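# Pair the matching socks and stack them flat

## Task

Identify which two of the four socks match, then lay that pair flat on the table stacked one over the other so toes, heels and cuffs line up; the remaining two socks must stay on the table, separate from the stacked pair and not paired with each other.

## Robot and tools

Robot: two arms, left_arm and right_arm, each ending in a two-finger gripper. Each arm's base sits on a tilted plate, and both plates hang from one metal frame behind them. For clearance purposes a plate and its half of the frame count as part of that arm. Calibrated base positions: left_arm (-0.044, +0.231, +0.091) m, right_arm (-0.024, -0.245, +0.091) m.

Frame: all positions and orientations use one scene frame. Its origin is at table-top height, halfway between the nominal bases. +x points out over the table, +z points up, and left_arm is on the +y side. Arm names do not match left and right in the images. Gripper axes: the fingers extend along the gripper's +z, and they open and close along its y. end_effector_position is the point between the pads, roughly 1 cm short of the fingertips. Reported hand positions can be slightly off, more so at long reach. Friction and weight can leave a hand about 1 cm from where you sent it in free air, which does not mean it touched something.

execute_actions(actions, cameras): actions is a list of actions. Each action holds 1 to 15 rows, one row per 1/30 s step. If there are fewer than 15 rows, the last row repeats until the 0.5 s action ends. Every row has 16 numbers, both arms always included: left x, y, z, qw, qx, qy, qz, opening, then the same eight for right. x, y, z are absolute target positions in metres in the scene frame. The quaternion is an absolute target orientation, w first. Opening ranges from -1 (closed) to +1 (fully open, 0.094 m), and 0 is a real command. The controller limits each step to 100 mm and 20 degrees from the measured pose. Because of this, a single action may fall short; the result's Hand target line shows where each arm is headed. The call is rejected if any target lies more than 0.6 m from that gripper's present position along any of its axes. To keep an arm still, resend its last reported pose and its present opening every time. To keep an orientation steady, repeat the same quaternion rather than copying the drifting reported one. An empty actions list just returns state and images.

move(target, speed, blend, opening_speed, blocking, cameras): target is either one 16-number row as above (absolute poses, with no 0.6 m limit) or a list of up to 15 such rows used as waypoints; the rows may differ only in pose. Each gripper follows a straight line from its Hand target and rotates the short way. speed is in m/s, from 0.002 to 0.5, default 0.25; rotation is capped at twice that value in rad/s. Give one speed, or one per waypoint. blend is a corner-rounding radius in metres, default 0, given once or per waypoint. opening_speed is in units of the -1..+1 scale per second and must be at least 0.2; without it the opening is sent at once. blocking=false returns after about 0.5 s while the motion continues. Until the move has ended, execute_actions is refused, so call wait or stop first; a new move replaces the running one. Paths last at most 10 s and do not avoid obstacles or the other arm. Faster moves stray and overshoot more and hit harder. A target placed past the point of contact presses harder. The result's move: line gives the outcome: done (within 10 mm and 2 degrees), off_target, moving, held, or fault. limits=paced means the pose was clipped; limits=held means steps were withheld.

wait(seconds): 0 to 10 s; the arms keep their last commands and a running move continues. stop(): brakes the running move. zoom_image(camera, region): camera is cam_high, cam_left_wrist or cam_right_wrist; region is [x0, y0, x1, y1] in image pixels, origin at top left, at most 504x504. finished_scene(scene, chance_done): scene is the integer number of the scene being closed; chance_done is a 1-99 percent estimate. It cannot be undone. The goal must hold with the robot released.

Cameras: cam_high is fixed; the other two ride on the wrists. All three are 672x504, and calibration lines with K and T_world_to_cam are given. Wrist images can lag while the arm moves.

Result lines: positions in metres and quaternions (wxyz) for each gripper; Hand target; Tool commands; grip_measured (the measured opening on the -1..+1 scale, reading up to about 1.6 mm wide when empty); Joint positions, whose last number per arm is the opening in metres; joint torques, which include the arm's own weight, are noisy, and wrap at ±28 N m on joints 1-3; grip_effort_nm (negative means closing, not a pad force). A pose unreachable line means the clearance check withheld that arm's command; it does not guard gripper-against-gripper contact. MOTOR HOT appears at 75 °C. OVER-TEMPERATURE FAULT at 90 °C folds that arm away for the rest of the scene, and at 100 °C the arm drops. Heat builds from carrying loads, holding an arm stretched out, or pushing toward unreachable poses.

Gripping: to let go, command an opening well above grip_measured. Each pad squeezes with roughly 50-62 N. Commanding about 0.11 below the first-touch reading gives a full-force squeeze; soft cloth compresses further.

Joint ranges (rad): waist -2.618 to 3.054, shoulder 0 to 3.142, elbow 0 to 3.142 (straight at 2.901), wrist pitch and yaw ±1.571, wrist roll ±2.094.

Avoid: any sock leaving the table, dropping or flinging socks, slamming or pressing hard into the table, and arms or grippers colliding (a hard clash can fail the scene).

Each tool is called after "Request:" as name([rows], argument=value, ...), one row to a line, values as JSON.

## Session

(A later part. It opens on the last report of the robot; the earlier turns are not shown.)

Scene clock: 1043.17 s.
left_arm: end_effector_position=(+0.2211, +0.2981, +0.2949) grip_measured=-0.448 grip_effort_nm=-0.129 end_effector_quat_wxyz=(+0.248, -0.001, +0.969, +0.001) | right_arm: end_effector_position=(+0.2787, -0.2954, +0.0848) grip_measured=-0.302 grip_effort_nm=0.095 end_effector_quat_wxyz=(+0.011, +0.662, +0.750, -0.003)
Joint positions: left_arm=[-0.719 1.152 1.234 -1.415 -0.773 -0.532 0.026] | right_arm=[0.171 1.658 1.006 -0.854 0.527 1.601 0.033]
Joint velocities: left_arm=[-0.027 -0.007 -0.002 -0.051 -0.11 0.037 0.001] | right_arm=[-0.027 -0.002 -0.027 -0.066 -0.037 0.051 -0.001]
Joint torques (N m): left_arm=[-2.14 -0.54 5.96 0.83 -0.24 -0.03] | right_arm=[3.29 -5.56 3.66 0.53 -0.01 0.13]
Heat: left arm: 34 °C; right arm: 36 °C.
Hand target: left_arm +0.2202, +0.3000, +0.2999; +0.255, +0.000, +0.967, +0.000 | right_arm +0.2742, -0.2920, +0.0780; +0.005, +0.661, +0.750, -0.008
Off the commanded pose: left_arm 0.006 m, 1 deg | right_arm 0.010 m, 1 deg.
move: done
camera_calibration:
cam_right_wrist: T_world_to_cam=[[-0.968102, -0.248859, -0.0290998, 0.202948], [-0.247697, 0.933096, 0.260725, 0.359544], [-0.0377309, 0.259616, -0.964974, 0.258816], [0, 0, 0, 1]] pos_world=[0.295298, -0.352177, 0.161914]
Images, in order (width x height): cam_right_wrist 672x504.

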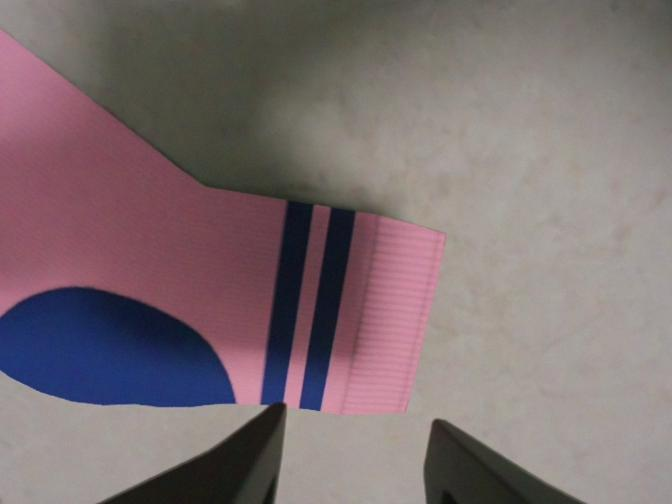

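Request:
move([
  [0.22,0.3,0.3,0.255,0,0.967,0,-0.45,0.258,-0.281,0.05,0,0.6626,0.749,0,-0.3],
  [0.22,0.3,0.3,0.255,0,0.967,0,-0.45,0.258,-0.281,-0.003,0,0.6626,0.749,0,-0.3],
], speed=0.06, cameras=["cam_right_wrist"])

Request:
move([
  [0.22,0.3,0.3,0.255,0,0.967,0,-0.45,0.258,-0.281,-0.003,0,0.6626,0.749,0,-1],
], opening_speed=0.8, cameras=[])

Request:
move([
  [0.22,0.3,0.3,0.255,0,0.967,0,-0.45,0.25,-0.281,0.05,0,0.6626,0.749,0,-1],
], speed=0.06)

Scene clock: 1050.97 s.
left_arm: end_effector_position=(+0.2211, +0.2981, +0.2949) grip_measured=-0.448 grip_effort_nm=-0.134 end_effector_quat_wxyz=(+0.248, -0.001, +0.969, +0.001) | right_arm: end_effector_position=(+0.2604, -0.2847, +0.0162) grip_measured=-0.302 grip_effort_nm=0.095 end_effector_quat_wxyz=(+0.002, +0.656, +0.754, -0.002)
Joint positions: left_arm=[-0.719 1.152 1.234 -1.415 -0.773 -0.532 0.026] | right_arm=[0.082 1.758 0.813 -0.523 0.505 1.491 0.033]
Joint velocities: left_arm=[0.002 -0.017 0.002 -0.11 0.007 -0.037 0.001] | right_arm=[-0.007 -0.017 0.002 -0.007 -0.007 -0.037 0]
Joint torques (N m): left_arm=[-2.13 -0.57 5.96 0.78 -0.22 -0.06] | right_arm=[1.43 -2.95 1.92 1.41 -0.06 -0.04]
Heat: left arm: 34 °C; right arm: 36 °C.
Hand target: left_arm +0.2202, +0.3000, +0.2999; +0.255, +0.000, +0.967, +0.000 | right_arm +0.2575, -0.2817, -0.0020; -0.001, +0.663, +0.749, -0.002
Off the commanded pose: left_arm 0.006 m, 1 deg | right_arm 0.020 m, 1 deg.
move: off_target (right_arm)
camera_calibration:
cam_right_wrist: T_world_to_cam=[[-0.964843, -0.262006, -0.0207704, 0.181176], [-0.257379, 0.925877, 0.2766, 0.363075], [-0.0532399, 0.272221, -0.960761, 0.196703], [0, 0, 0, 1]] pos_world=[0.278727, -0.342241, 0.0923212]
Images, in order (width x height): cam_right_wrist 672x504.

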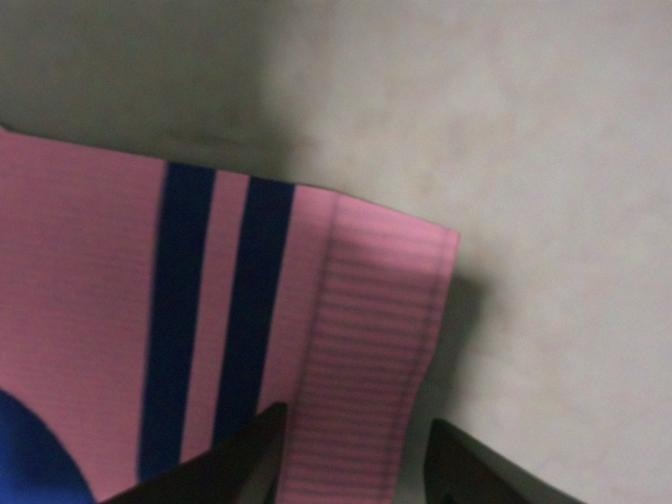

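Scene clock: 1052.07 s.
left_arm: end_effector_position=(+0.2211, +0.2981, +0.2949) grip_measured=-0.448 grip_effort_nm=-0.139 end_effector_quat_wxyz=(+0.248, -0.001, +0.969, +0.001) | right_arm: end_effector_position=(+0.2739, -0.2829, +0.0166) grip_measured=-0.986 grip_effort_nm=-0.784 end_effector_quat_wxyz=(+0.019, +0.667, +0.745, +0.019)
Joint positions: left_arm=[-0.719 1.152 1.234 -1.415 -0.773 -0.532 0.026] | right_arm=[0.082 1.758 0.813 -0.463 0.498 1.49 0.001]
Joint velocities: left_arm=[-0.002 -0.022 -0.012 -0.007 0.022 0.022 0] | right_arm=[-0.017 -0.027 -0.002 0.022 -0.095 -0.037 0.001]
Joint torques (N m): left_arm=[-2.19 -0.55 5.83 0.79 -0.21 -0.06] | right_arm=[1.59 -3.47 1.72 0.82 -0.01 -0.07]
Heat: left arm: 34 °C; right arm: 36 °C.
Hand target: left_arm +0.2202, +0.3000, +0.2999; +0.255, +0.000, +0.967, +0.000 | right_arm +0.2572, -0.2812, -0.0012; +0.000, +0.663, +0.749, +0.000
Off the commanded pose: left_arm 0.006 m, 1 deg | right_arm 0.025 m, 3 deg.
move: off_target (right_arm)
No camera images: "cameras" was empty.

Scene clock: 1053.60 s.
left_arm: end_effector_position=(+0.2211, +0.2981, +0.2949) grip_measured=-0.448 grip_effort_nm=-0.134 end_effector_quat_wxyz=(+0.248, -0.001, +0.969, +0.001) | right_arm: end_effector_position=(+0.2461, -0.2797, +0.0415) grip_measured=-0.986 grip_effort_nm=-0.784 end_effector_quat_wxyz=(-0.008, +0.662, +0.750, -0.004)
Joint positions: left_arm=[-0.719 1.152 1.234 -1.415 -0.773 -0.532 0.026] | right_arm=[0.143 1.676 0.813 -0.658 0.498 1.583 0.001]
Joint velocities: left_arm=[-0.002 -0.007 -0.007 -0.037 -0.051 -0.037 0] | right_arm=[-0.002 0.017 0.002 0.022 -0.037 0.007 0]
Joint torques (N m): left_arm=[-2.13 -0.5 5.86 0.77 -0.23 -0.07] | right_arm=[4.36 -8.27 5.05 0.1 0.07 0.08]
Heat: left arm: 34 °C; right arm: 36 °C.
Hand target: left_arm +0.2202, +0.3000, +0.2999; +0.255, +0.000, +0.967, +0.000 | right_arm +0.2499, -0.2806, +0.0499; +0.000, +0.662, +0.749, +0.001
Off the commanded pose: left_arm 0.006 m, 1 deg | right_arm 0.009 m, 1 deg.
move: done
camera_calibration:
cam_left_wrist: T_world_to_cam=[[0.105646, -0.992722, 0.0578015, 0.256972], [-0.963775, -0.116534, -0.239913, 0.361934], [0.244903, -0.0303618, -0.969072, 0.327352], [0, 0, 0, 1]] pos_world=[0.241506, 0.307218, 0.389207]
cam_right_wrist: T_world_to_cam=[[-0.968672, -0.248278, -0.00571582, 0.173369], [-0.239215, 0.926635, 0.290041, 0.342963], [-0.0667144, 0.282322, -0.956997, 0.224836], [0, 0, 0, 1]] pos_world=[0.26498, -0.338234, 0.116685]

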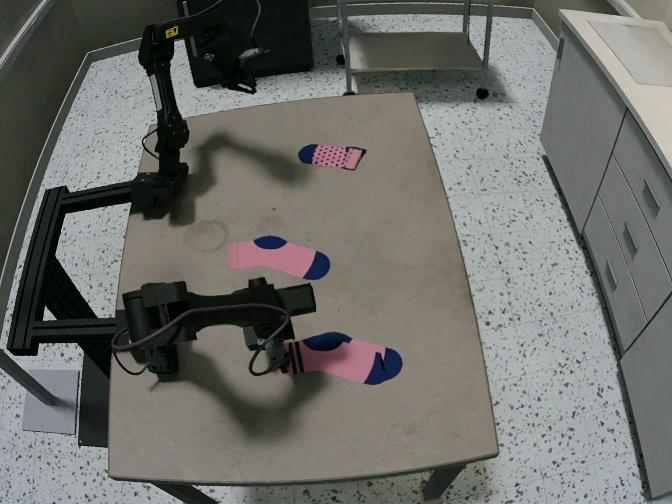

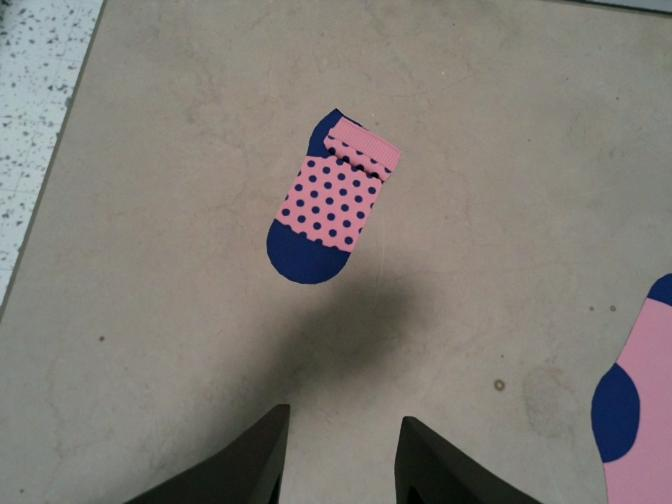

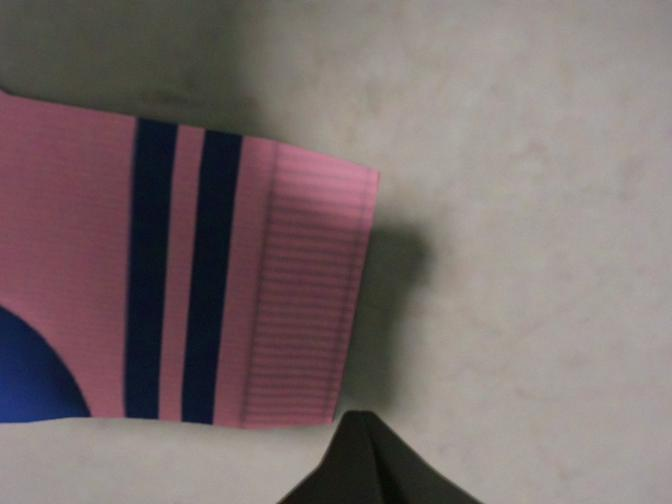

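Request:
move([
  [0.22,0.3,0.3,0.255,0,0.967,0,-0.45,0.267,-0.281,0.05,0,0.6626,0.749,0,-0.3],
], speed=0.06, cameras=[])

Request:
move([
  [0.22,0.3,0.3,0.255,0,0.967,0,-0.45,0.267,-0.281,-0.006,0,0.6626,0.749,0,-0.3],
], speed=0.06, cameras=["cam_right_wrist"])

Request:
move([
  [0.22,0.3,0.3,0.255,0,0.967,0,-0.45,0.267,-0.281,-0.006,0,0.6626,0.749,0,-1],
], opening_speed=0.8, cameras=["cam_right_wrist"])

Scene clock: 1058.50 s.
left_arm: end_effector_position=(+0.2211, +0.2981, +0.2949) grip_measured=-0.448 grip_effort_nm=-0.144 end_effector_quat_wxyz=(+0.248, -0.001, +0.969, +0.001) | right_arm: end_effector_position=(+0.2649, -0.2816, +0.0492) grip_measured=-0.302 grip_effort_nm=0.090 end_effector_quat_wxyz=(+0.001, +0.668, +0.744, +0.007)
Joint positions: left_arm=[-0.719 1.152 1.234 -1.415 -0.773 -0.532 0.026] | right_arm=[0.143 1.69 0.875 -0.674 0.498 1.584 0.033]
Joint velocities: left_arm=[-0.007 -0.002 0.002 0.037 0.051 0.037 0] | right_arm=[0.002 -0.002 -0.002 0.037 0.022 0.066 -0.001]
Joint torques (N m): left_arm=[-2.15 -0.51 5.79 0.78 -0.23 -0.04] | right_arm=[3.78 -5.34 6.01 0.15 0.07 0.01]
Heat: left arm: 34 °C; right arm: 36 °C.
Hand target: left_arm +0.2202, +0.3000, +0.2999; +0.255, +0.000, +0.967, +0.000 | right_arm +0.2668, -0.2810, +0.0502; +0.000, +0.663, +0.749, +0.000
Off the commanded pose: left_arm 0.006 m, 1 deg | right_arm 0.002 m, 1 deg.
move: done
No camera images: "cameras" was empty.

Scene clock: 1059.93 s.
left_arm: end_effector_position=(+0.2211, +0.2981, +0.2949) grip_measured=-0.448 grip_effort_nm=-0.139 end_effector_quat_wxyz=(+0.248, -0.001, +0.969, +0.001) | right_arm: end_effector_position=(+0.2695, -0.2838, +0.0164) grip_measured=-0.302 grip_effort_nm=0.100 end_effector_quat_wxyz=(+0.002, +0.656, +0.755, +0.002)
Joint positions: left_arm=[-0.719 1.152 1.234 -1.415 -0.773 -0.532 0.026] | right_arm=[0.08 1.78 0.848 -0.529 0.498 1.485 0.033]
Joint velocities: left_arm=[0.007 -0.012 0.002 0.037 -0.022 -0.051 0] | right_arm=[-0.017 -0.022 -0.002 -0.022 -0.007 -0.007 0]
Joint torques (N m): left_arm=[-2.03 -0.49 5.96 0.77 -0.23 -0.06] | right_arm=[1.35 -2.77 1.85 1.46 0 -0.11]
Heat: left arm: 34 °C; right arm: 36 °C.
Hand target: left_arm +0.2202, +0.3000, +0.2999; +0.255, +0.000, +0.967, +0.000 | right_arm +0.2657, -0.2817, -0.0041; -0.001, +0.662, +0.749, -0.002
Off the commanded pose: left_arm 0.006 m, 1 deg | right_arm 0.023 m, 1 deg.
move: off_target (right_arm)
camera_calibration:
cam_right_wrist: T_world_to_cam=[[-0.964574, -0.262463, -0.0266362, 0.190096], [-0.259149, 0.923793, 0.281865, 0.364321], [-0.0493728, 0.278783, -0.959084, 0.197848], [0, 0, 0, 1]] pos_world=[0.287544, -0.341821, 0.0921272]
Images, in order (width x height): cam_right_wrist 672x504.

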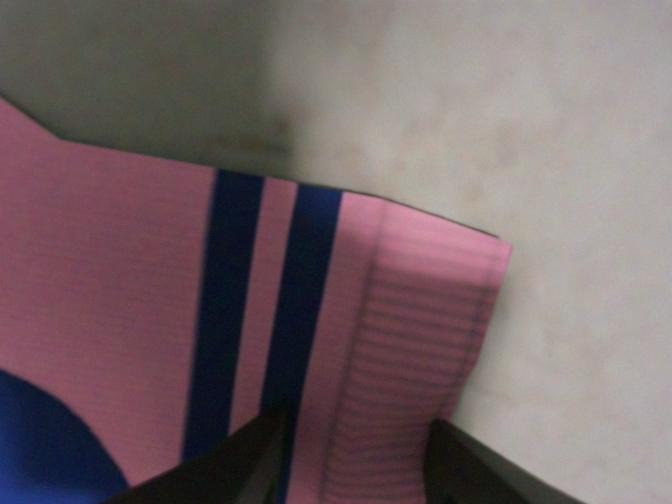

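Scene clock: 1061.03 s.
left_arm: end_effector_position=(+0.2211, +0.2981, +0.2949) grip_measured=-0.448 grip_effort_nm=-0.134 end_effector_quat_wxyz=(+0.248, -0.001, +0.969, +0.001) | right_arm: end_effector_position=(+0.2807, -0.2822, +0.0167) grip_measured=-0.985 grip_effort_nm=-0.794 end_effector_quat_wxyz=(+0.015, +0.664, +0.747, +0.020)
Joint positions: left_arm=[-0.719 1.152 1.234 -1.415 -0.773 -0.532 0.026] | right_arm=[0.08 1.78 0.848 -0.48 0.492 1.484 0.001]
Joint velocities: left_arm=[-0.007 -0.002 -0.007 0.022 -0.037 -0.037 0] | right_arm=[-0.017 -0.007 0.002 0.007 -0.051 -0.037 0.001]
Joint torques (N m): left_arm=[-2.1 -0.42 5.89 0.8 -0.21 -0.09] | right_arm=[1.43 -3.02 1.78 0.99 0.04 -0.07]
Heat: left arm: 34 °C; right arm: 36 °C.
Hand target: left_arm +0.2202, +0.3000, +0.2999; +0.255, +0.000, +0.967, +0.000 | right_arm +0.2659, -0.2812, -0.0039; -0.001, +0.663, +0.749, +0.000
Off the commanded pose: left_arm 0.006 m, 1 deg | right_arm 0.026 m, 3 deg.
move: off_target (right_arm)
camera_calibration:
cam_right_wrist: T_world_to_cam=[[-0.96811, -0.240381, -0.070564, 0.209282], [-0.250519, 0.927114, 0.278748, 0.364263], [-0.00158498, 0.287537, -0.957768, 0.187295], [0, 0, 0, 1]] pos_world=[0.29416, -0.34126, 0.0926152]
Images, in order (width x height): cam_right_wrist 672x504.

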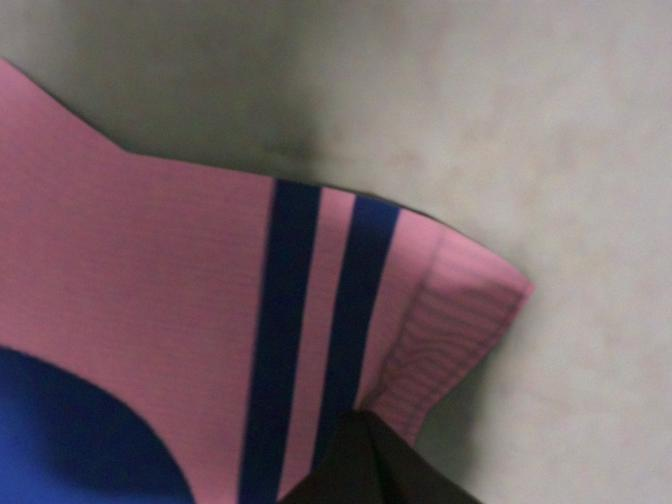

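Request:
move([
  [0.22,0.3,0.3,0.255,0,0.967,0,-0.45,0.27,-0.281,0.05,0,0.6626,0.749,0,-0.2],
], speed=0.06, cameras=[])

Request:
move([
  [0.22,0.3,0.3,0.255,0,0.967,0,-0.45,0.272,-0.281,-0.009,0,0.6626,0.749,0,-0.2],
], speed=0.06, cameras=[])

Request:
move([
  [0.22,0.3,0.3,0.255,0,0.967,0,-0.45,0.272,-0.281,-0.009,0,0.6626,0.749,0,-1],
], opening_speed=0.8, cameras=["cam_right_wrist"])

Scene clock: 1067.43 s.
left_arm: end_effector_position=(+0.2211, +0.2981, +0.2949) grip_measured=-0.448 grip_effort_nm=-0.134 end_effector_quat_wxyz=(+0.248, -0.001, +0.969, +0.001) | right_arm: end_effector_position=(+0.2624, -0.2794, +0.0395) grip_measured=-0.202 grip_effort_nm=0.095 end_effector_quat_wxyz=(-0.010, +0.660, +0.751, -0.007)
Joint positions: left_arm=[-0.719 1.152 1.234 -1.415 -0.773 -0.532 0.026] | right_arm=[0.133 1.738 0.887 -0.674 0.497 1.573 0.037]
Joint velocities: left_arm=[0.002 -0.012 -0.012 0.007 0.051 -0.037 0.001] | right_arm=[-0.002 -0.002 -0.002 -0.007 0.007 0.007 0]
Joint torques (N m): left_arm=[-2.1 -0.49 5.87 0.77 -0.25 -0.06] | right_arm=[4.66 -8.85 5.75 0.09 0.08 0.11]
Heat: left arm: 34 °C; right arm: 36 °C.
Hand target: left_arm +0.2202, +0.3000, +0.2999; +0.255, +0.000, +0.967, +0.000 | right_arm +0.2696, -0.2807, +0.0499; +0.000, +0.662, +0.749, +0.001
Off the commanded pose: left_arm 0.006 m, 1 deg | right_arm 0.013 m, 1 deg.
move: off_target (right_arm)
No camera images: "cameras" was empty.

Scene clock: 1068.93 s.
left_arm: end_effector_position=(+0.2211, +0.2981, +0.2949) grip_measured=-0.448 grip_effort_nm=-0.139 end_effector_quat_wxyz=(+0.248, -0.001, +0.969, +0.001) | right_arm: end_effector_position=(+0.2748, -0.2840, +0.0162) grip_measured=-0.202 grip_effort_nm=0.090 end_effector_quat_wxyz=(+0.003, +0.656, +0.755, +0.004)
Joint positions: left_arm=[-0.719 1.152 1.234 -1.415 -0.773 -0.532 0.026] | right_arm=[0.078 1.792 0.867 -0.531 0.497 1.481 0.037]
Joint velocities: left_arm=[-0.012 -0.002 -0.022 -0.007 0.022 0.066 0] | right_arm=[-0.002 -0.002 -0.022 0.022 -0.051 0.007 -0.001]
Joint torques (N m): left_arm=[-2.19 -0.46 5.85 0.77 -0.22 -0.07] | right_arm=[1.18 -2.4 1.84 1.51 0 -0.06]
Heat: left arm: 34 °C; right arm: 36 °C.
Hand target: left_arm +0.2202, +0.3000, +0.2999; +0.255, +0.000, +0.967, +0.000 | right_arm +0.2703, -0.2818, -0.0065; -0.001, +0.663, +0.749, -0.002
Off the commanded pose: left_arm 0.006 m, 1 deg | right_arm 0.026 m, 1 deg.
move: off_target (right_arm)
No camera images: "cameras" was empty.

Scene clock: 1070.13 s.
left_arm: end_effector_position=(+0.2211, +0.2981, +0.2949) grip_measured=-0.448 grip_effort_nm=-0.129 end_effector_quat_wxyz=(+0.248, -0.001, +0.969, +0.001) | right_arm: end_effector_position=(+0.2898, -0.2818, +0.0163) grip_measured=-0.975 grip_effort_nm=-0.984 end_effector_quat_wxyz=(+0.020, +0.667, +0.744, +0.028)
Joint positions: left_arm=[-0.719 1.152 1.234 -1.415 -0.773 -0.532 0.026] | right_arm=[0.076 1.793 0.866 -0.463 0.486 1.478 0.001]
Joint velocities: left_arm=[-0.002 -0.012 0.017 0.007 -0.037 -0.022 -0.001] | right_arm=[-0.012 -0.027 -0.002 0.007 0.037 -0.022 -0.001]
Joint torques (N m): left_arm=[-2.24 -0.61 6 0.77 -0.2 -0.08] | right_arm=[1.39 -2.66 1.81 0.87 0.09 -0.07]
Heat: left arm: 34 °C; right arm: 36 °C.
Hand target: left_arm +0.2202, +0.3000, +0.2999; +0.255, +0.000, +0.967, +0.000 | right_arm +0.2706, -0.2812, -0.0065; -0.001, +0.662, +0.749, +0.000
Off the commanded pose: left_arm 0.006 m, 1 deg | right_arm 0.031 m, 4 deg.
move: off_target (right_arm)
camera_calibration:
cam_right_wrist: T_world_to_cam=[[-0.968317, -0.233176, -0.0893934, 0.220625], [-0.249093, 0.927296, 0.279418, 0.365881], [0.0177405, 0.292833, -0.955999, 0.182743], [0, 0, 0, 1]] pos_world=[0.301532, -0.341349, 0.092191]
Images, in order (width x height): cam_right_wrist 672x504.

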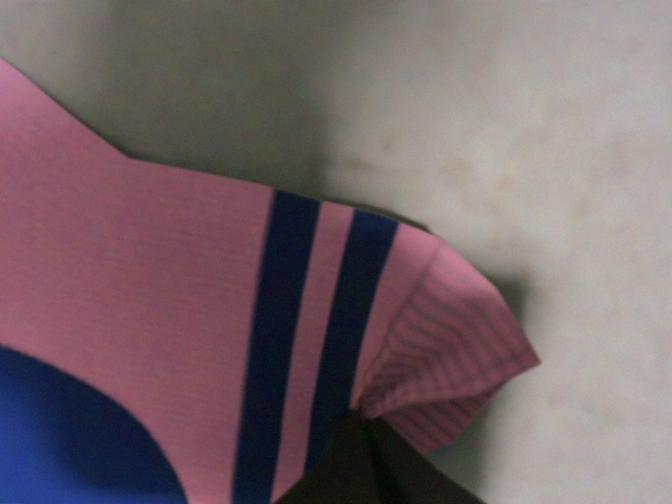

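Request:
move([
  [0.22,0.3,0.3,0.255,0,0.967,0,-0.45,0.275,-0.281,0.035,0,0.6626,0.749,0,-1],
  [0.22,0.3,0.3,0.255,0,0.967,0,-0.45,0.2,-0.272,0.035,0,0.6626,0.749,0,-1],
], speed=0.08)

Request:
zoom_image(camera="cam_high", region=[250, 300, 430, 420])

Scene clock: 1074.67 s.
left_arm: end_effector_position=(+0.2211, +0.2981, +0.2949) grip_measured=-0.448 grip_effort_nm=-0.134 end_effector_quat_wxyz=(+0.248, -0.001, +0.969, +0.001) | right_arm: end_effector_position=(+0.1998, -0.2712, +0.0321) grip_measured=-0.978 grip_effort_nm=-1.043 end_effector_quat_wxyz=(-0.011, +0.661, +0.751, -0.003)
Joint positions: left_arm=[-0.719 1.152 1.234 -1.415 -0.773 -0.532 0.026] | right_arm=[0.176 1.576 0.616 -0.582 0.493 1.62 0.001]
Joint velocities: left_arm=[0.017 0.007 0.012 -0.022 -0.066 0.007 0] | right_arm=[0.027 -0.007 -0.007 -0.022 0.022 -0.007 0]
Joint torques (N m): left_arm=[-2.21 -0.53 5.82 0.8 -0.21 -0.09] | right_arm=[3.69 -6.75 3 0.46 0.12 0.1]
Heat: left arm: 34 °C; right arm: 35 °C.
Hand target: left_arm +0.2202, +0.3000, +0.2999; +0.255, +0.000, +0.967, +0.000 | right_arm +0.2004, -0.2714, +0.0348; +0.000, +0.662, +0.749, +0.001
Off the commanded pose: left_arm 0.006 m, 1 deg | right_arm 0.003 m, 1 deg.
move: done
camera_calibration:
cam_left_wrist: T_world_to_cam=[[0.105646, -0.992722, 0.0578015, 0.256972], [-0.963775, -0.116534, -0.239913, 0.361934], [0.244903, -0.0303618, -0.969072, 0.327352], [0, 0, 0, 1]] pos_world=[0.241506, 0.307218, 0.389207]
cam_right_wrist: T_world_to_cam=[[-0.968038, -0.250771, -0.0041486, 0.129763], [-0.240731, 0.924385, 0.295907, 0.326214], [-0.0703699, 0.287447, -0.955208, 0.212452], [0, 0, 0, 1]] pos_world=[0.219095, -0.330076, 0.106946]

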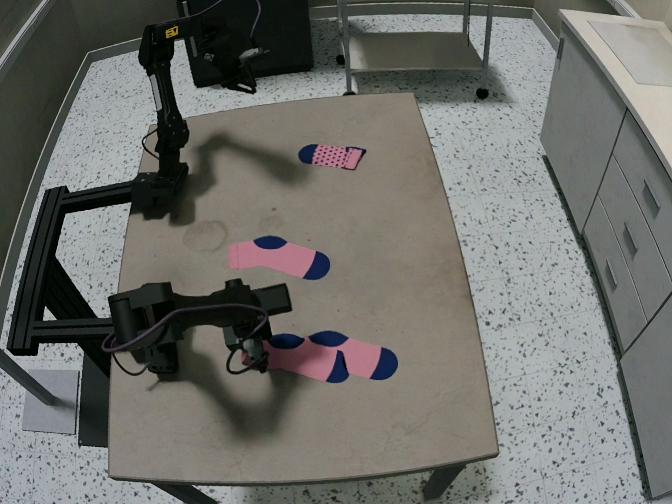

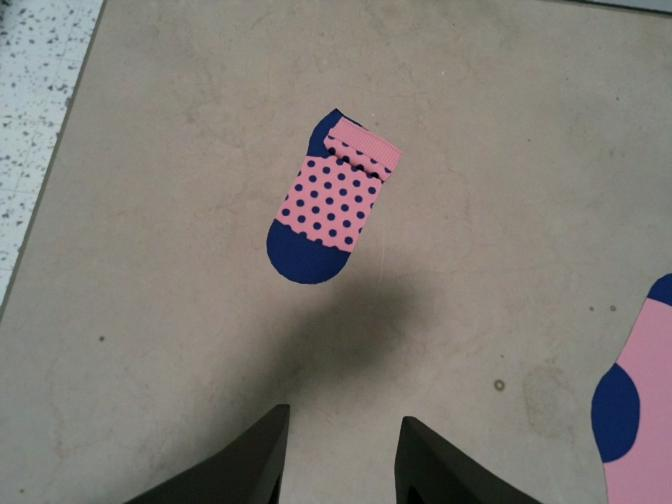

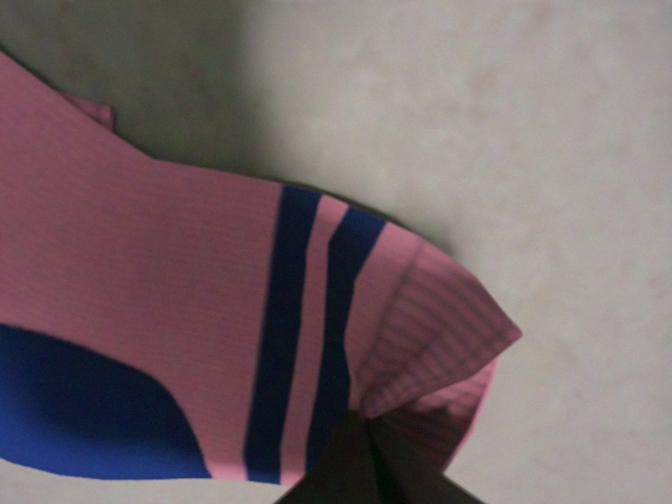

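Scaled by 2.800.

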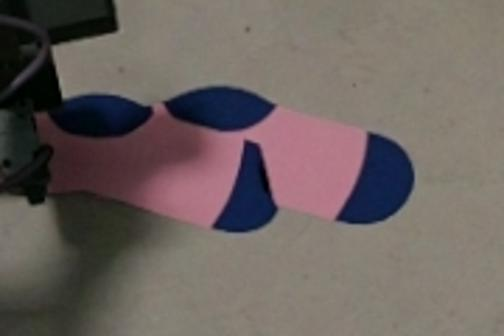

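Request:
move([
  [0.22,0.3,0.3,0.255,0,0.967,0,-0.45,0.25,-0.27,0.14,0,0.6626,0.749,0,-1],
  [0.22,0.3,0.3,0.255,0,0.967,0,-0.45,0.31,-0.25,0.28,0.1042,0.635,0.757,0.1162,-1],
  [0.22,0.3,0.3,0.255,0,0.967,0,-0.45,0.29,-0.165,0.28,0.1042,0.635,0.757,0.1162,-1],
], speed=0.12, blend=0.02)

Scene clock: 1096.60 s.
left_arm: end_effector_position=(+0.2211, +0.2981, +0.2949) grip_measured=-0.448 grip_effort_nm=-0.134 end_effector_quat_wxyz=(+0.248, -0.001, +0.969, +0.001) | right_arm: end_effector_position=(+0.2832, -0.1691, +0.2743) grip_measured=-0.978 grip_effort_nm=-1.048 end_effector_quat_wxyz=(+0.092, +0.620, +0.770, +0.122)
Joint positions: left_arm=[-0.719 1.152 1.234 -1.415 -0.773 -0.532 0.026] | right_arm=[0.825 1.715 1.483 -1.329 0.592 2.1 0.001]
Joint velocities: left_arm=[-0.022 -0.017 -0.007 0.022 0.022 0.022 0] | right_arm=[0.002 0.007 0.002 -0.066 -0.066 0.066 0]
Joint torques (N m): left_arm=[-2 -0.43 5.65 0.77 -0.22 -0.05] | right_arm=[4.31 -4.29 7.95 0.94 0.09 0.08]
Heat: left arm: 34 °C; right arm: 36 °C.
Hand target: left_arm +0.2202, +0.3000, +0.2999; +0.255, +0.000, +0.967, +0.000 | right_arm +0.2872, -0.1634, +0.2826; +0.093, +0.621, +0.766, +0.136
Off the commanded pose: left_arm 0.006 m, 1 deg | right_arm 0.010 m, 3 deg.
joint sent to its limit (right arm) — joint 6 (wrist roll), upper limit. The joint targets are off in position and orientation.
move: off_target (right_arm)
camera_calibration:
cam_left_wrist: T_world_to_cam=[[0.105646, -0.992722, 0.0578015, 0.256972], [-0.963775, -0.116534, -0.239913, 0.361934], [0.244903, -0.0303618, -0.969072, 0.327352], [0, 0, 0, 1]] pos_world=[0.241506, 0.307218, 0.389207]
cam_right_wrist: T_world_to_cam=[[-0.890475, -0.322421, -0.32109, 0.28999], [-0.405833, 0.881887, 0.239948, 0.235174], [0.2058, 0.343977, -0.916147, 0.340964], [0, 0, 0, 1]] pos_world=[0.2835, -0.231182, 0.349057]

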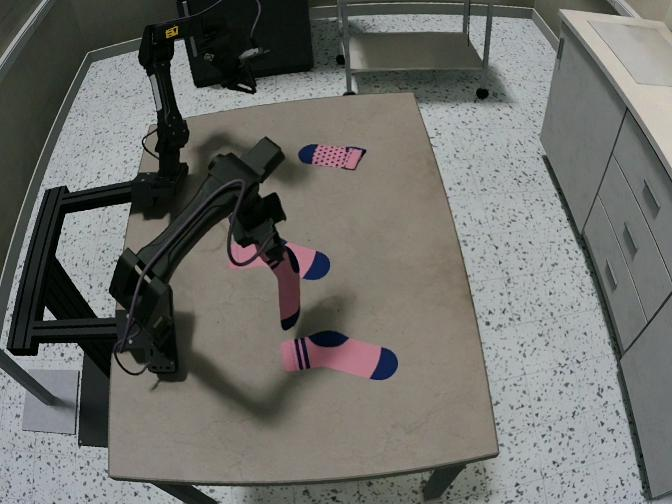

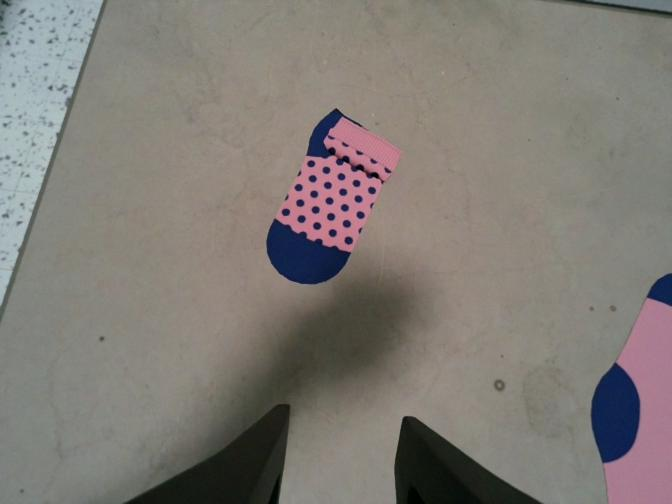

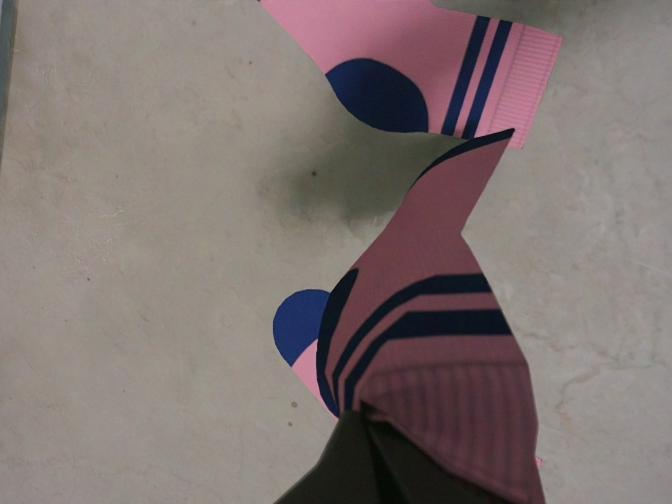

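Request:
zoom_image(camera="cam_high", region=[240, 220, 360, 340])

Request:
zoom_image(camera="cam_right_wrist", region=[300, 100, 600, 420])

Scaled by 4.200.

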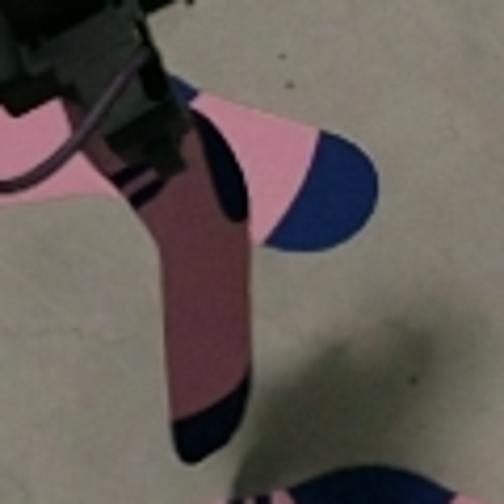

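Scaled by 1.575.

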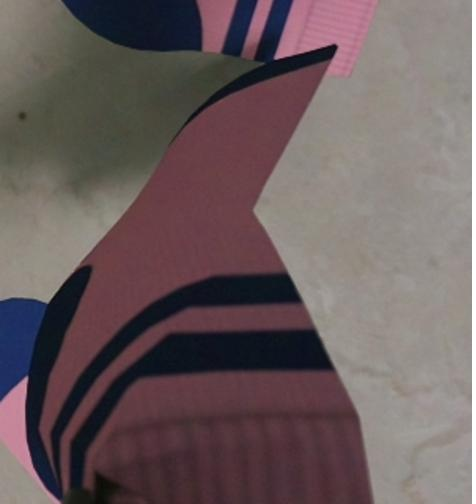

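Request:
move([
  [0.22,0.3,0.3,0.255,0,0.967,0,-0.45,0.275,-0.165,0.2,0.1042,0.635,0.757,0.1162,-1],
  [0.22,0.3,0.3,0.255,0,0.967,0,-0.45,0.31,-0.165,0.165,0.06,0.638,0.762,0.07,-1],
  [0.22,0.3,0.3,0.255,0,0.967,0,-0.45,0.38,-0.165,0.135,0.04,0.64,0.765,0.05,-1],
  [0.22,0.3,0.3,0.255,0,0.967,0,-0.45,0.45,-0.165,0.09,0.02,0.642,0.766,0.02,-1],
  [0.22,0.3,0.3,0.255,0,0.967,0,-0.45,0.505,-0.165,0.045,0,0.643,0.766,0,-1],
], speed=0.1, blend=[0.02,0.02,0.02,0.02,0])

Scene clock: 1114.30 s.
left_arm: end_effector_position=(+0.2211, +0.2981, +0.2949) grip_measured=-0.448 grip_effort_nm=-0.134 end_effector_quat_wxyz=(+0.248, -0.001, +0.969, +0.001) | right_arm: end_effector_position=(+0.5093, -0.1724, +0.0514) grip_measured=-0.978 grip_effort_nm=-1.048 end_effector_quat_wxyz=(+0.017, +0.650, +0.759, +0.010)
Joint positions: left_arm=[-0.719 1.152 1.234 -1.415 -0.773 -0.532 0.026] | right_arm=[0.279 2.91 2.847 -1.474 0.526 1.679 0.001]
Joint velocities: left_arm=[-0.002 0.002 0.022 -0.007 0.051 -0.037 0] | right_arm=[-0.012 0.022 0.007 -0.095 0.007 0.051 -0.001]
Joint torques (N m): left_arm=[-1.95 -0.58 5.83 0.8 -0.24 -0.09] | right_arm=[7.57 -12.31 7.45 0.22 -0.02 -0.05]
Heat: left arm: 34 °C; right arm: 36 °C.
Hand target: left_arm +0.2202, +0.3000, +0.2999; +0.255, +0.000, +0.967, +0.000 | right_arm +0.5041, -0.1668, +0.0437; +0.011, +0.642, +0.767, +0.002
Off the commanded pose: left_arm 0.006 m, 1 deg | right_arm 0.011 m, 3 deg.
move: off_target (right_arm)
camera_calibration:
cam_left_wrist: T_world_to_cam=[[0.105646, -0.992722, 0.0578015, 0.256972], [-0.963775, -0.116534, -0.239913, 0.361934], [0.244903, -0.0303618, -0.969072, 0.327352], [0, 0, 0, 1]] pos_world=[0.241506, 0.307218, 0.389207]
cam_right_wrist: T_world_to_cam=[[-0.958974, -0.277755, -0.0567558, 0.44768], [-0.282715, 0.922141, 0.264063, 0.326337], [-0.0210079, 0.269275, -0.962834, 0.196385], [0, 0, 0, 1]] pos_world=[0.5257, -0.229464, 0.128322]

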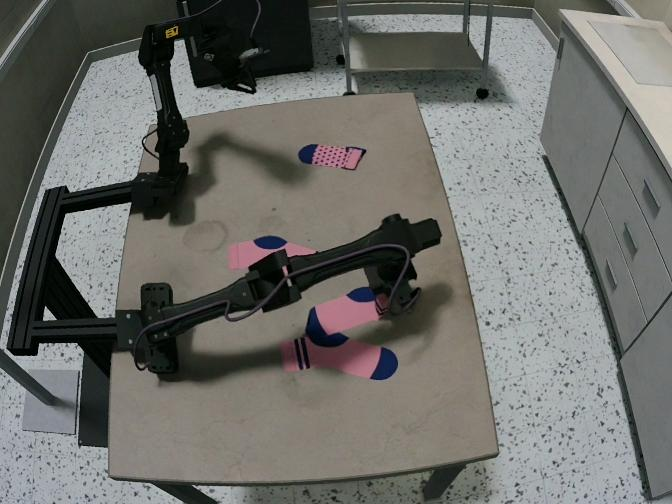

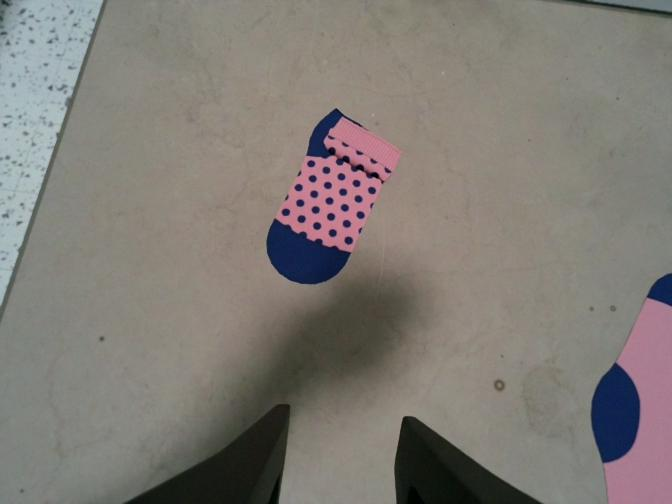

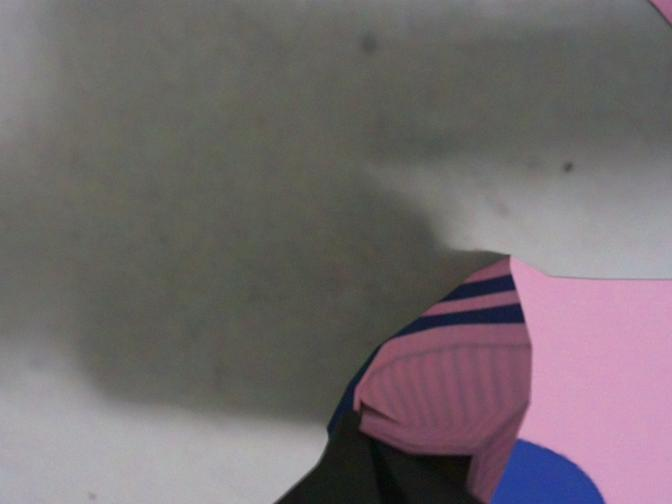

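Request:
move([
  [0.22,0.3,0.3,0.255,0,0.967,0,-0.45,0.505,-0.165,0.01,0,0.643,0.766,0,-1],
], speed=0.06, cameras=[])

Request:
move([
  [0.22,0.3,0.3,0.255,0,0.967,0,-0.45,0.505,-0.165,0.01,0,0.643,0.766,0,-0.2],
], opening_speed=1, cameras=[])

Request:
move([
  [0.22,0.3,0.3,0.255,0,0.967,0,-0.45,0.505,-0.165,0.08,0,0.643,0.766,0,-0.2],
  [0.22,0.3,0.3,0.255,0,0.967,0,-0.45,0.3,-0.2,0.29,0.19,0,0.982,0,-0.2],
], speed=[0.08,0.25])

Request:
zoom_image(camera="cam_high", region=[270, 270, 430, 400])

Scene clock: 1119.47 s.
left_arm: end_effector_position=(+0.2211, +0.2981, +0.2949) grip_measured=-0.448 grip_effort_nm=-0.129 end_effector_quat_wxyz=(+0.248, -0.001, +0.969, +0.001) | right_arm: end_effector_position=(+0.5113, -0.1741, +0.0258) grip_measured=-0.978 grip_effort_nm=-1.048 end_effector_quat_wxyz=(+0.008, +0.651, +0.759, +0.008)
Joint positions: left_arm=[-0.719 1.152 1.234 -1.415 -0.773 -0.532 0.026] | right_arm=[0.248 2.943 2.835 -1.426 0.513 1.654 0.001]
Joint velocities: left_arm=[-0.007 0.007 0.007 -0.066 -0.022 -0.066 0] | right_arm=[0.002 -0.002 0.002 0.007 -0.022 0.051 0]
Joint torques (N m): left_arm=[-2.07 -0.49 5.87 0.8 -0.21 -0.11] | right_arm=[7.46 -12.83 4.31 0.58 -0.03 -0.1]
Heat: left arm: 34 °C; right arm: 37 °C.
Hand target: left_arm +0.2202, +0.3000, +0.2999; +0.255, +0.000, +0.967, +0.000 | right_arm +0.5048, -0.1651, +0.0101; +0.000, +0.643, +0.766, -0.001
Off the commanded pose: left_arm 0.006 m, 1 deg | right_arm 0.019 m, 2 deg.
move: off_target (right_arm)
No camera images: "cameras" was empty.

Scene clock: 1120.50 s.
left_arm: end_effector_position=(+0.2211, +0.2981, +0.2949) grip_measured=-0.448 grip_effort_nm=-0.134 end_effector_quat_wxyz=(+0.248, -0.001, +0.969, +0.001) | right_arm: end_effector_position=(+0.5122, -0.1737, +0.0258) grip_measured=-0.202 grip_effort_nm=0.095 end_effector_quat_wxyz=(+0.009, +0.652, +0.758, +0.010)
Joint positions: left_arm=[-0.719 1.152 1.234 -1.415 -0.773 -0.532 0.026] | right_arm=[0.248 2.943 2.835 -1.422 0.512 1.654 0.037]
Joint velocities: left_arm=[0.002 -0.007 0.022 0.007 -0.051 0.037 -0.001] | right_arm=[0.002 -0.017 -0.007 0.037 0.022 0.022 0]
Joint torques (N m): left_arm=[-2 -0.42 5.72 0.75 -0.21 -0.06] | right_arm=[7.45 -13.03 3.97 0.56 -0.03 -0.07]
Heat: left arm: 34 °C; right arm: 38 °C.
Hand target: left_arm +0.2202, +0.3000, +0.2999; +0.255, +0.000, +0.967, +0.000 | right_arm +0.5048, -0.1652, +0.0102; +0.000, +0.643, +0.766, -0.001
Off the commanded pose: left_arm 0.006 m, 1 deg | right_arm 0.019 m, 2 deg.
move: off_target (right_arm)
No camera images: "cameras" was empty.

Scene clock: 1125.00 s.
left_arm: end_effector_position=(+0.2211, +0.2981, +0.2949) grip_measured=-0.448 grip_effort_nm=-0.134 end_effector_quat_wxyz=(+0.248, -0.001, +0.969, +0.001) | right_arm: end_effector_position=(+0.3075, -0.1952, +0.2919) grip_measured=-0.202 grip_effort_nm=0.095 end_effector_quat_wxyz=(+0.191, +0.018, +0.981, +0.019)
Joint positions: left_arm=[-0.719 1.152 1.234 -1.415 -0.773 -0.532 0.026] | right_arm=[0.786 1.69 1.536 -1.332 0.68 0.695 0.037]
Joint velocities: left_arm=[0.002 0.012 -0.002 -0.095 0.007 0.037 0] | right_arm=[-0.002 0.017 -0.007 0.007 0.007 -0.007 0]
Joint torques (N m): left_arm=[-2.04 -0.35 6.05 0.81 -0.23 -0.06] | right_arm=[4.46 -6.31 4.18 0.77 0.27 -0.06]
Heat: left arm: 34 °C; right arm: 39 °C.
Hand target: left_arm +0.2202, +0.3000, +0.2999; +0.255, +0.000, +0.967, +0.000 | right_arm +0.3002, -0.1990, +0.2914; +0.191, +0.003, +0.982, +0.008
Off the commanded pose: left_arm 0.006 m, 1 deg | right_arm 0.009 m, 3 deg.
elbow stopped short (right arm): the move would have taken joint 3 (elbow) straighter than the controller allows.
move: off_target (right_arm)
camera_calibration:
cam_left_wrist: T_world_to_cam=[[0.105646, -0.992722, 0.0578015, 0.256972], [-0.963775, -0.116534, -0.239913, 0.361934], [0.244903, -0.0303618, -0.969072, 0.327352], [0, 0, 0, 1]] pos_world=[0.241506, 0.307218, 0.389207]
cam_right_wrist: T_world_to_cam=[[0.0971023, -0.995144, -0.0161105, -0.215168], [-0.99041, -0.0950167, -0.100296, 0.352229], [0.098278, 0.0256949, -0.994827, 0.354958], [0, 0, 0, 1]] pos_world=[0.33486, -0.189776, 0.384982]

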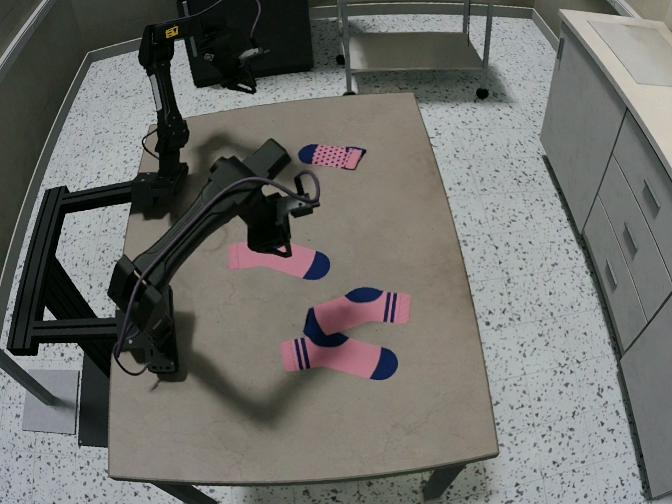

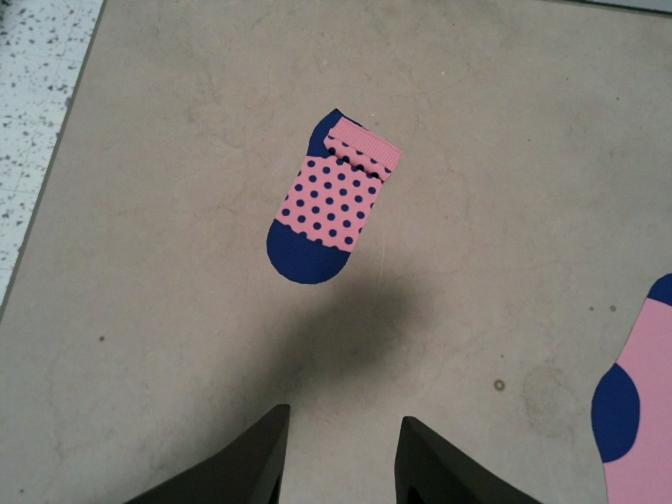

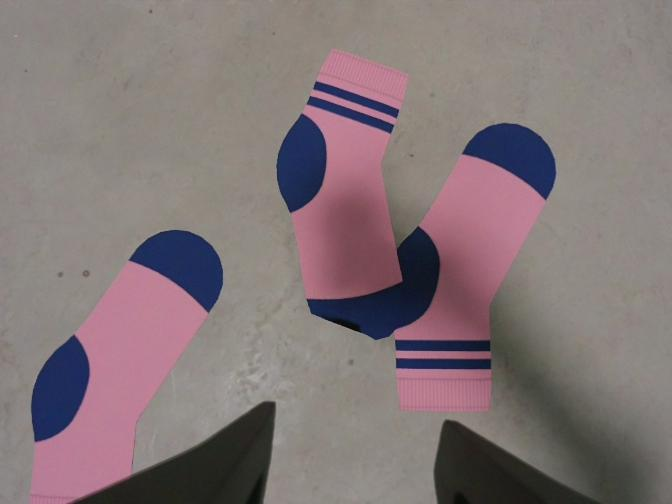

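Scaled by 3.150.

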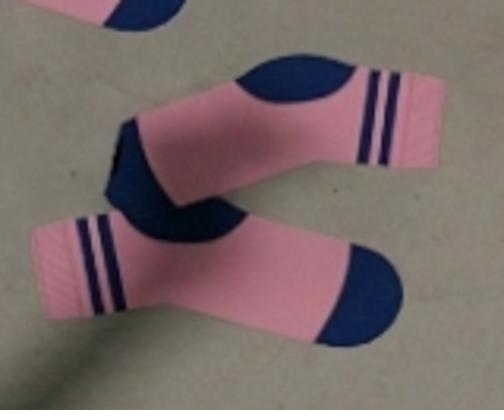

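Request:
zoom_image(camera="cam_right_wrist", region=[270, 230, 450, 360])

Scaled by 2.800.

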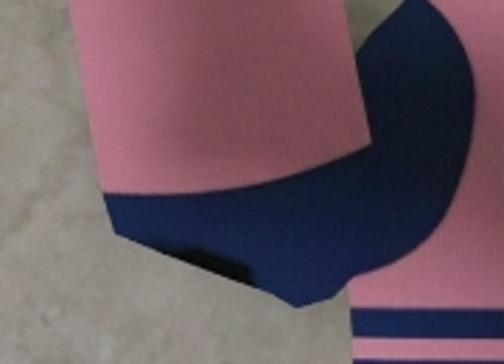

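Request:
move(target=[0.22,0.3,0.3,0.255,0,0.967,0,-0.45,0.3,-0.19,0.13,0,0,1,0,-1], cameras=["cam_right_wrist"])

Request:
zoom_image(camera="cam_right_wrist", region=[150, 130, 500, 430])

Scene clock: 1133.87 s.
left_arm: end_effector_position=(+0.2211, +0.2981, +0.2949) grip_measured=-0.448 grip_effort_nm=-0.129 end_effector_quat_wxyz=(+0.248, -0.001, +0.969, +0.001) | right_arm: end_effector_position=(+0.3041, -0.1938, +0.1326) grip_measured=-0.986 grip_effort_nm=-0.779 end_effector_quat_wxyz=(+0.003, +0.005, +1.000, -0.008)
Joint positions: left_arm=[-0.719 1.152 1.234 -1.415 -0.773 -0.532 0.026] | right_arm=[0.491 1.925 1.328 -1.1 0.511 0.536 0.001]
Joint velocities: left_arm=[-0.012 0.007 -0.002 -0.007 -0.125 -0.066 0] | right_arm=[-0.012 -0.007 -0.012 -0.022 0.051 -0.051 0.001]
Joint torques (N m): left_arm=[-2.07 -0.42 5.68 0.8 -0.23 -0.07] | right_arm=[4.6 -7.38 4.37 0.58 -0.05 -0.06]
Heat: left arm: 34 °C; right arm: 37 °C.
Hand target: left_arm +0.2202, +0.3000, +0.2999; +0.255, +0.000, +0.967, +0.000 | right_arm +0.3021, -0.1895, +0.1283; +0.001, -0.002, +1.000, -0.005
Off the commanded pose: left_arm 0.006 m, 1 deg | right_arm 0.006 m, 1 deg.
move: done
camera_calibration:
cam_right_wrist: T_world_to_cam=[[0.117067, -0.993112, -0.00484419, -0.223235], [-0.953744, -0.113783, 0.278255, 0.268073], [-0.27689, -0.0279544, -0.960495, 0.295863], [0, 0, 0, 1]] pos_world=[0.363728, -0.182925, 0.208501]
Images, in order (width x height): cam_right_wrist 672x504.

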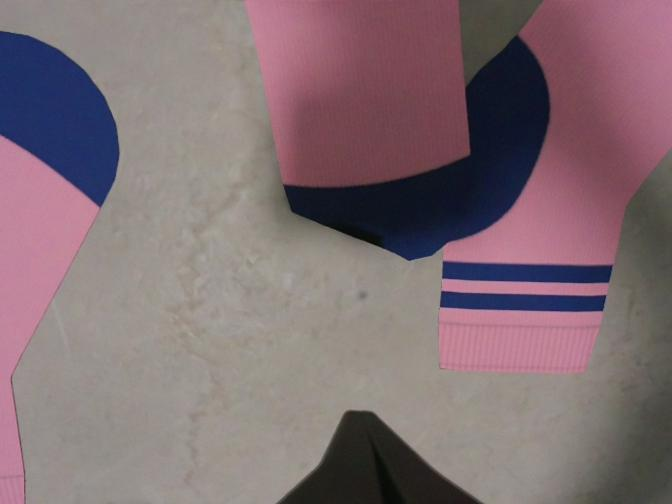

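Scaled by 1.440.

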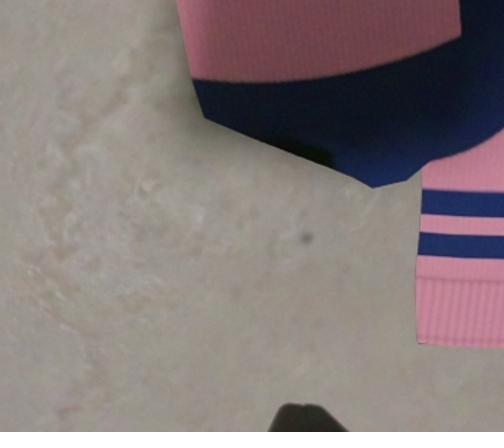

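Request:
move([
  [0.22,0.3,0.3,0.255,0,0.967,0,-0.45,0.322,-0.2,0.04,0,0,1,0,-1],
  [0.22,0.3,0.3,0.255,0,0.967,0,-0.45,0.322,-0.2,0.006,0,0,1,0,-1],
  [0.22,0.3,0.3,0.255,0,0.967,0,-0.45,0.25,-0.18,0.006,0,0,1,0,-1],
  [0.22,0.3,0.3,0.255,0,0.967,0,-0.45,0.25,-0.18,0.08,0,0,1,0,-1],
  [0.22,0.3,0.3,0.255,0,0.967,0,-0.45,0.3,-0.19,0.13,0,0,1,0,-1],
], speed=[0.1,0.05,0.04,0.1,0.1], cameras=["cam_right_wrist"])

Scene clock: 1147.27 s.
left_arm: end_effector_position=(+0.2211, +0.2981, +0.2949) grip_measured=-0.448 grip_effort_nm=-0.144 end_effector_quat_wxyz=(+0.248, -0.001, +0.969, +0.001) | right_arm: end_effector_position=(+0.2985, -0.1909, +0.1307) grip_measured=-0.986 grip_effort_nm=-0.774 end_effector_quat_wxyz=(+0.007, +0.004, +1.000, +0.002)
Joint positions: left_arm=[-0.719 1.152 1.234 -1.415 -0.773 -0.532 0.026] | right_arm=[0.497 1.899 1.283 -1.065 0.498 0.532 0.001]
Joint velocities: left_arm=[0.007 -0.002 -0.007 0.022 -0.051 -0.051 -0.001] | right_arm=[0.002 -0.022 -0.012 -0.007 -0.022 0.051 0]
Joint torques (N m): left_arm=[-2.22 -0.5 6.06 0.82 -0.25 -0.08] | right_arm=[3.96 -6.23 6.94 0.2 -0.04 -0.03]
Heat: left arm: 34 °C; right arm: 36 °C.
Hand target: left_arm +0.2202, +0.3000, +0.2999; +0.255, +0.000, +0.967, +0.000 | right_arm +0.3000, -0.1901, +0.1300; +0.000, +0.000, +1.000, +0.000
Off the commanded pose: left_arm 0.006 m, 1 deg | right_arm 0.002 m, 1 deg.
move: done
camera_calibration:
cam_right_wrist: T_world_to_cam=[[0.118493, -0.992688, -0.0230285, -0.217674], [-0.956023, -0.120321, 0.267475, 0.264361], [-0.26829, -0.00967808, -0.96329, 0.293892], [0, 0, 0, 1]] pos_world=[0.357376, -0.18143, 0.20738]
Images, in order (width x height): cam_right_wrist 672x504.

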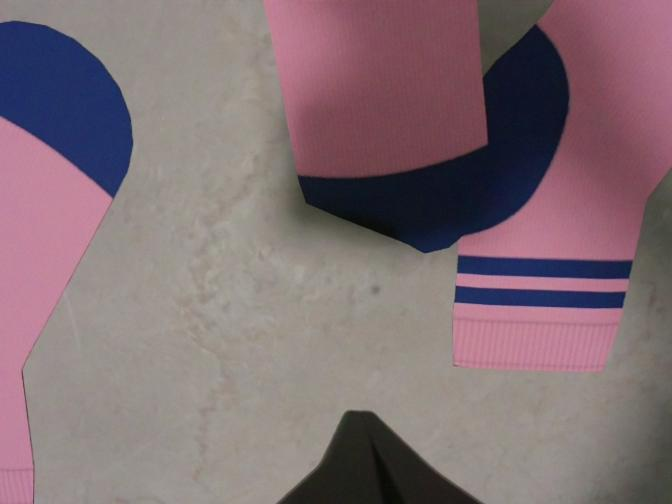

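Request:
move([
  [0.22,0.3,0.3,0.255,0,0.967,0,-0.45,0.33,-0.202,0.04,0,0,1,0,-1],
  [0.22,0.3,0.3,0.255,0,0.967,0,-0.45,0.33,-0.202,-0.006,0,0,1,0,-1],
  [0.22,0.3,0.3,0.255,0,0.967,0,-0.45,0.25,-0.18,-0.006,0,0,1,0,-1],
  [0.22,0.3,0.3,0.255,0,0.967,0,-0.45,0.25,-0.18,0.08,0,0,1,0,-1],
  [0.22,0.3,0.3,0.255,0,0.967,0,-0.45,0.3,-0.19,0.13,0,0,1,0,-1],
], speed=[0.1,0.05,0.04,0.1,0.1], cameras=["cam_right_wrist"])

Scene clock: 1157.07 s.
left_arm: end_effector_position=(+0.2211, +0.2981, +0.2949) grip_measured=-0.448 grip_effort_nm=-0.139 end_effector_quat_wxyz=(+0.248, -0.001, +0.969, +0.001) | right_arm: end_effector_position=(+0.2985, -0.1908, +0.1307) grip_measured=-0.986 grip_effort_nm=-0.774 end_effector_quat_wxyz=(+0.008, +0.004, +1.000, +0.002)
Joint positions: left_arm=[-0.719 1.152 1.234 -1.415 -0.773 -0.532 0.026] | right_arm=[0.497 1.899 1.283 -1.064 0.498 0.532 0.001]
Joint velocities: left_arm=[-0.002 0.007 -0.007 -0.066 -0.037 -0.022 0] | right_arm=[-0.017 0.017 0.012 -0.037 0.095 0.022 0.001]
Joint torques (N m): left_arm=[-2.09 -0.59 5.82 0.79 -0.21 -0.08] | right_arm=[3.96 -6.23 6.91 0.24 -0.04 -0.03]
Heat: left arm: 34 °C; right arm: 36 °C.
Hand target: left_arm +0.2202, +0.3000, +0.2999; +0.255, +0.000, +0.967, +0.000 | right_arm +0.3000, -0.1900, +0.1299; +0.000, +0.000, +1.000, +0.000
Off the commanded pose: left_arm 0.006 m, 1 deg | right_arm 0.002 m, 1 deg.
move: done
camera_calibration:
cam_right_wrist: T_world_to_cam=[[0.119034, -0.992619, -0.0231852, -0.21763], [-0.956084, -0.120889, 0.267, 0.264366], [-0.267832, -0.00961494, -0.963418, 0.293768], [0, 0, 0, 1]] pos_world=[0.357342, -0.18124, 0.20739]
Images, in order (width x height): cam_right_wrist 672x504.

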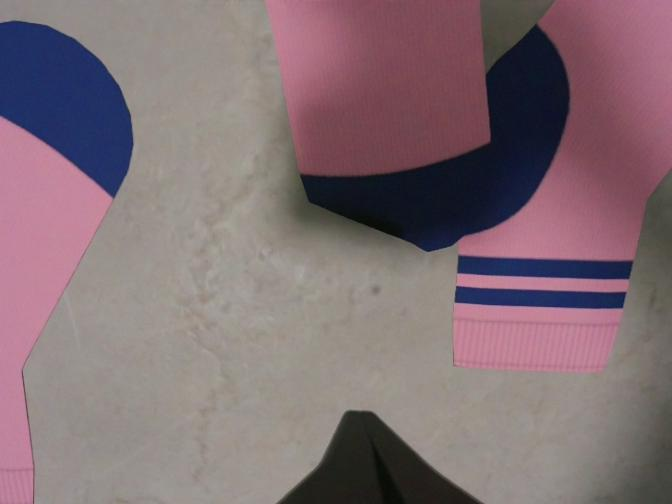

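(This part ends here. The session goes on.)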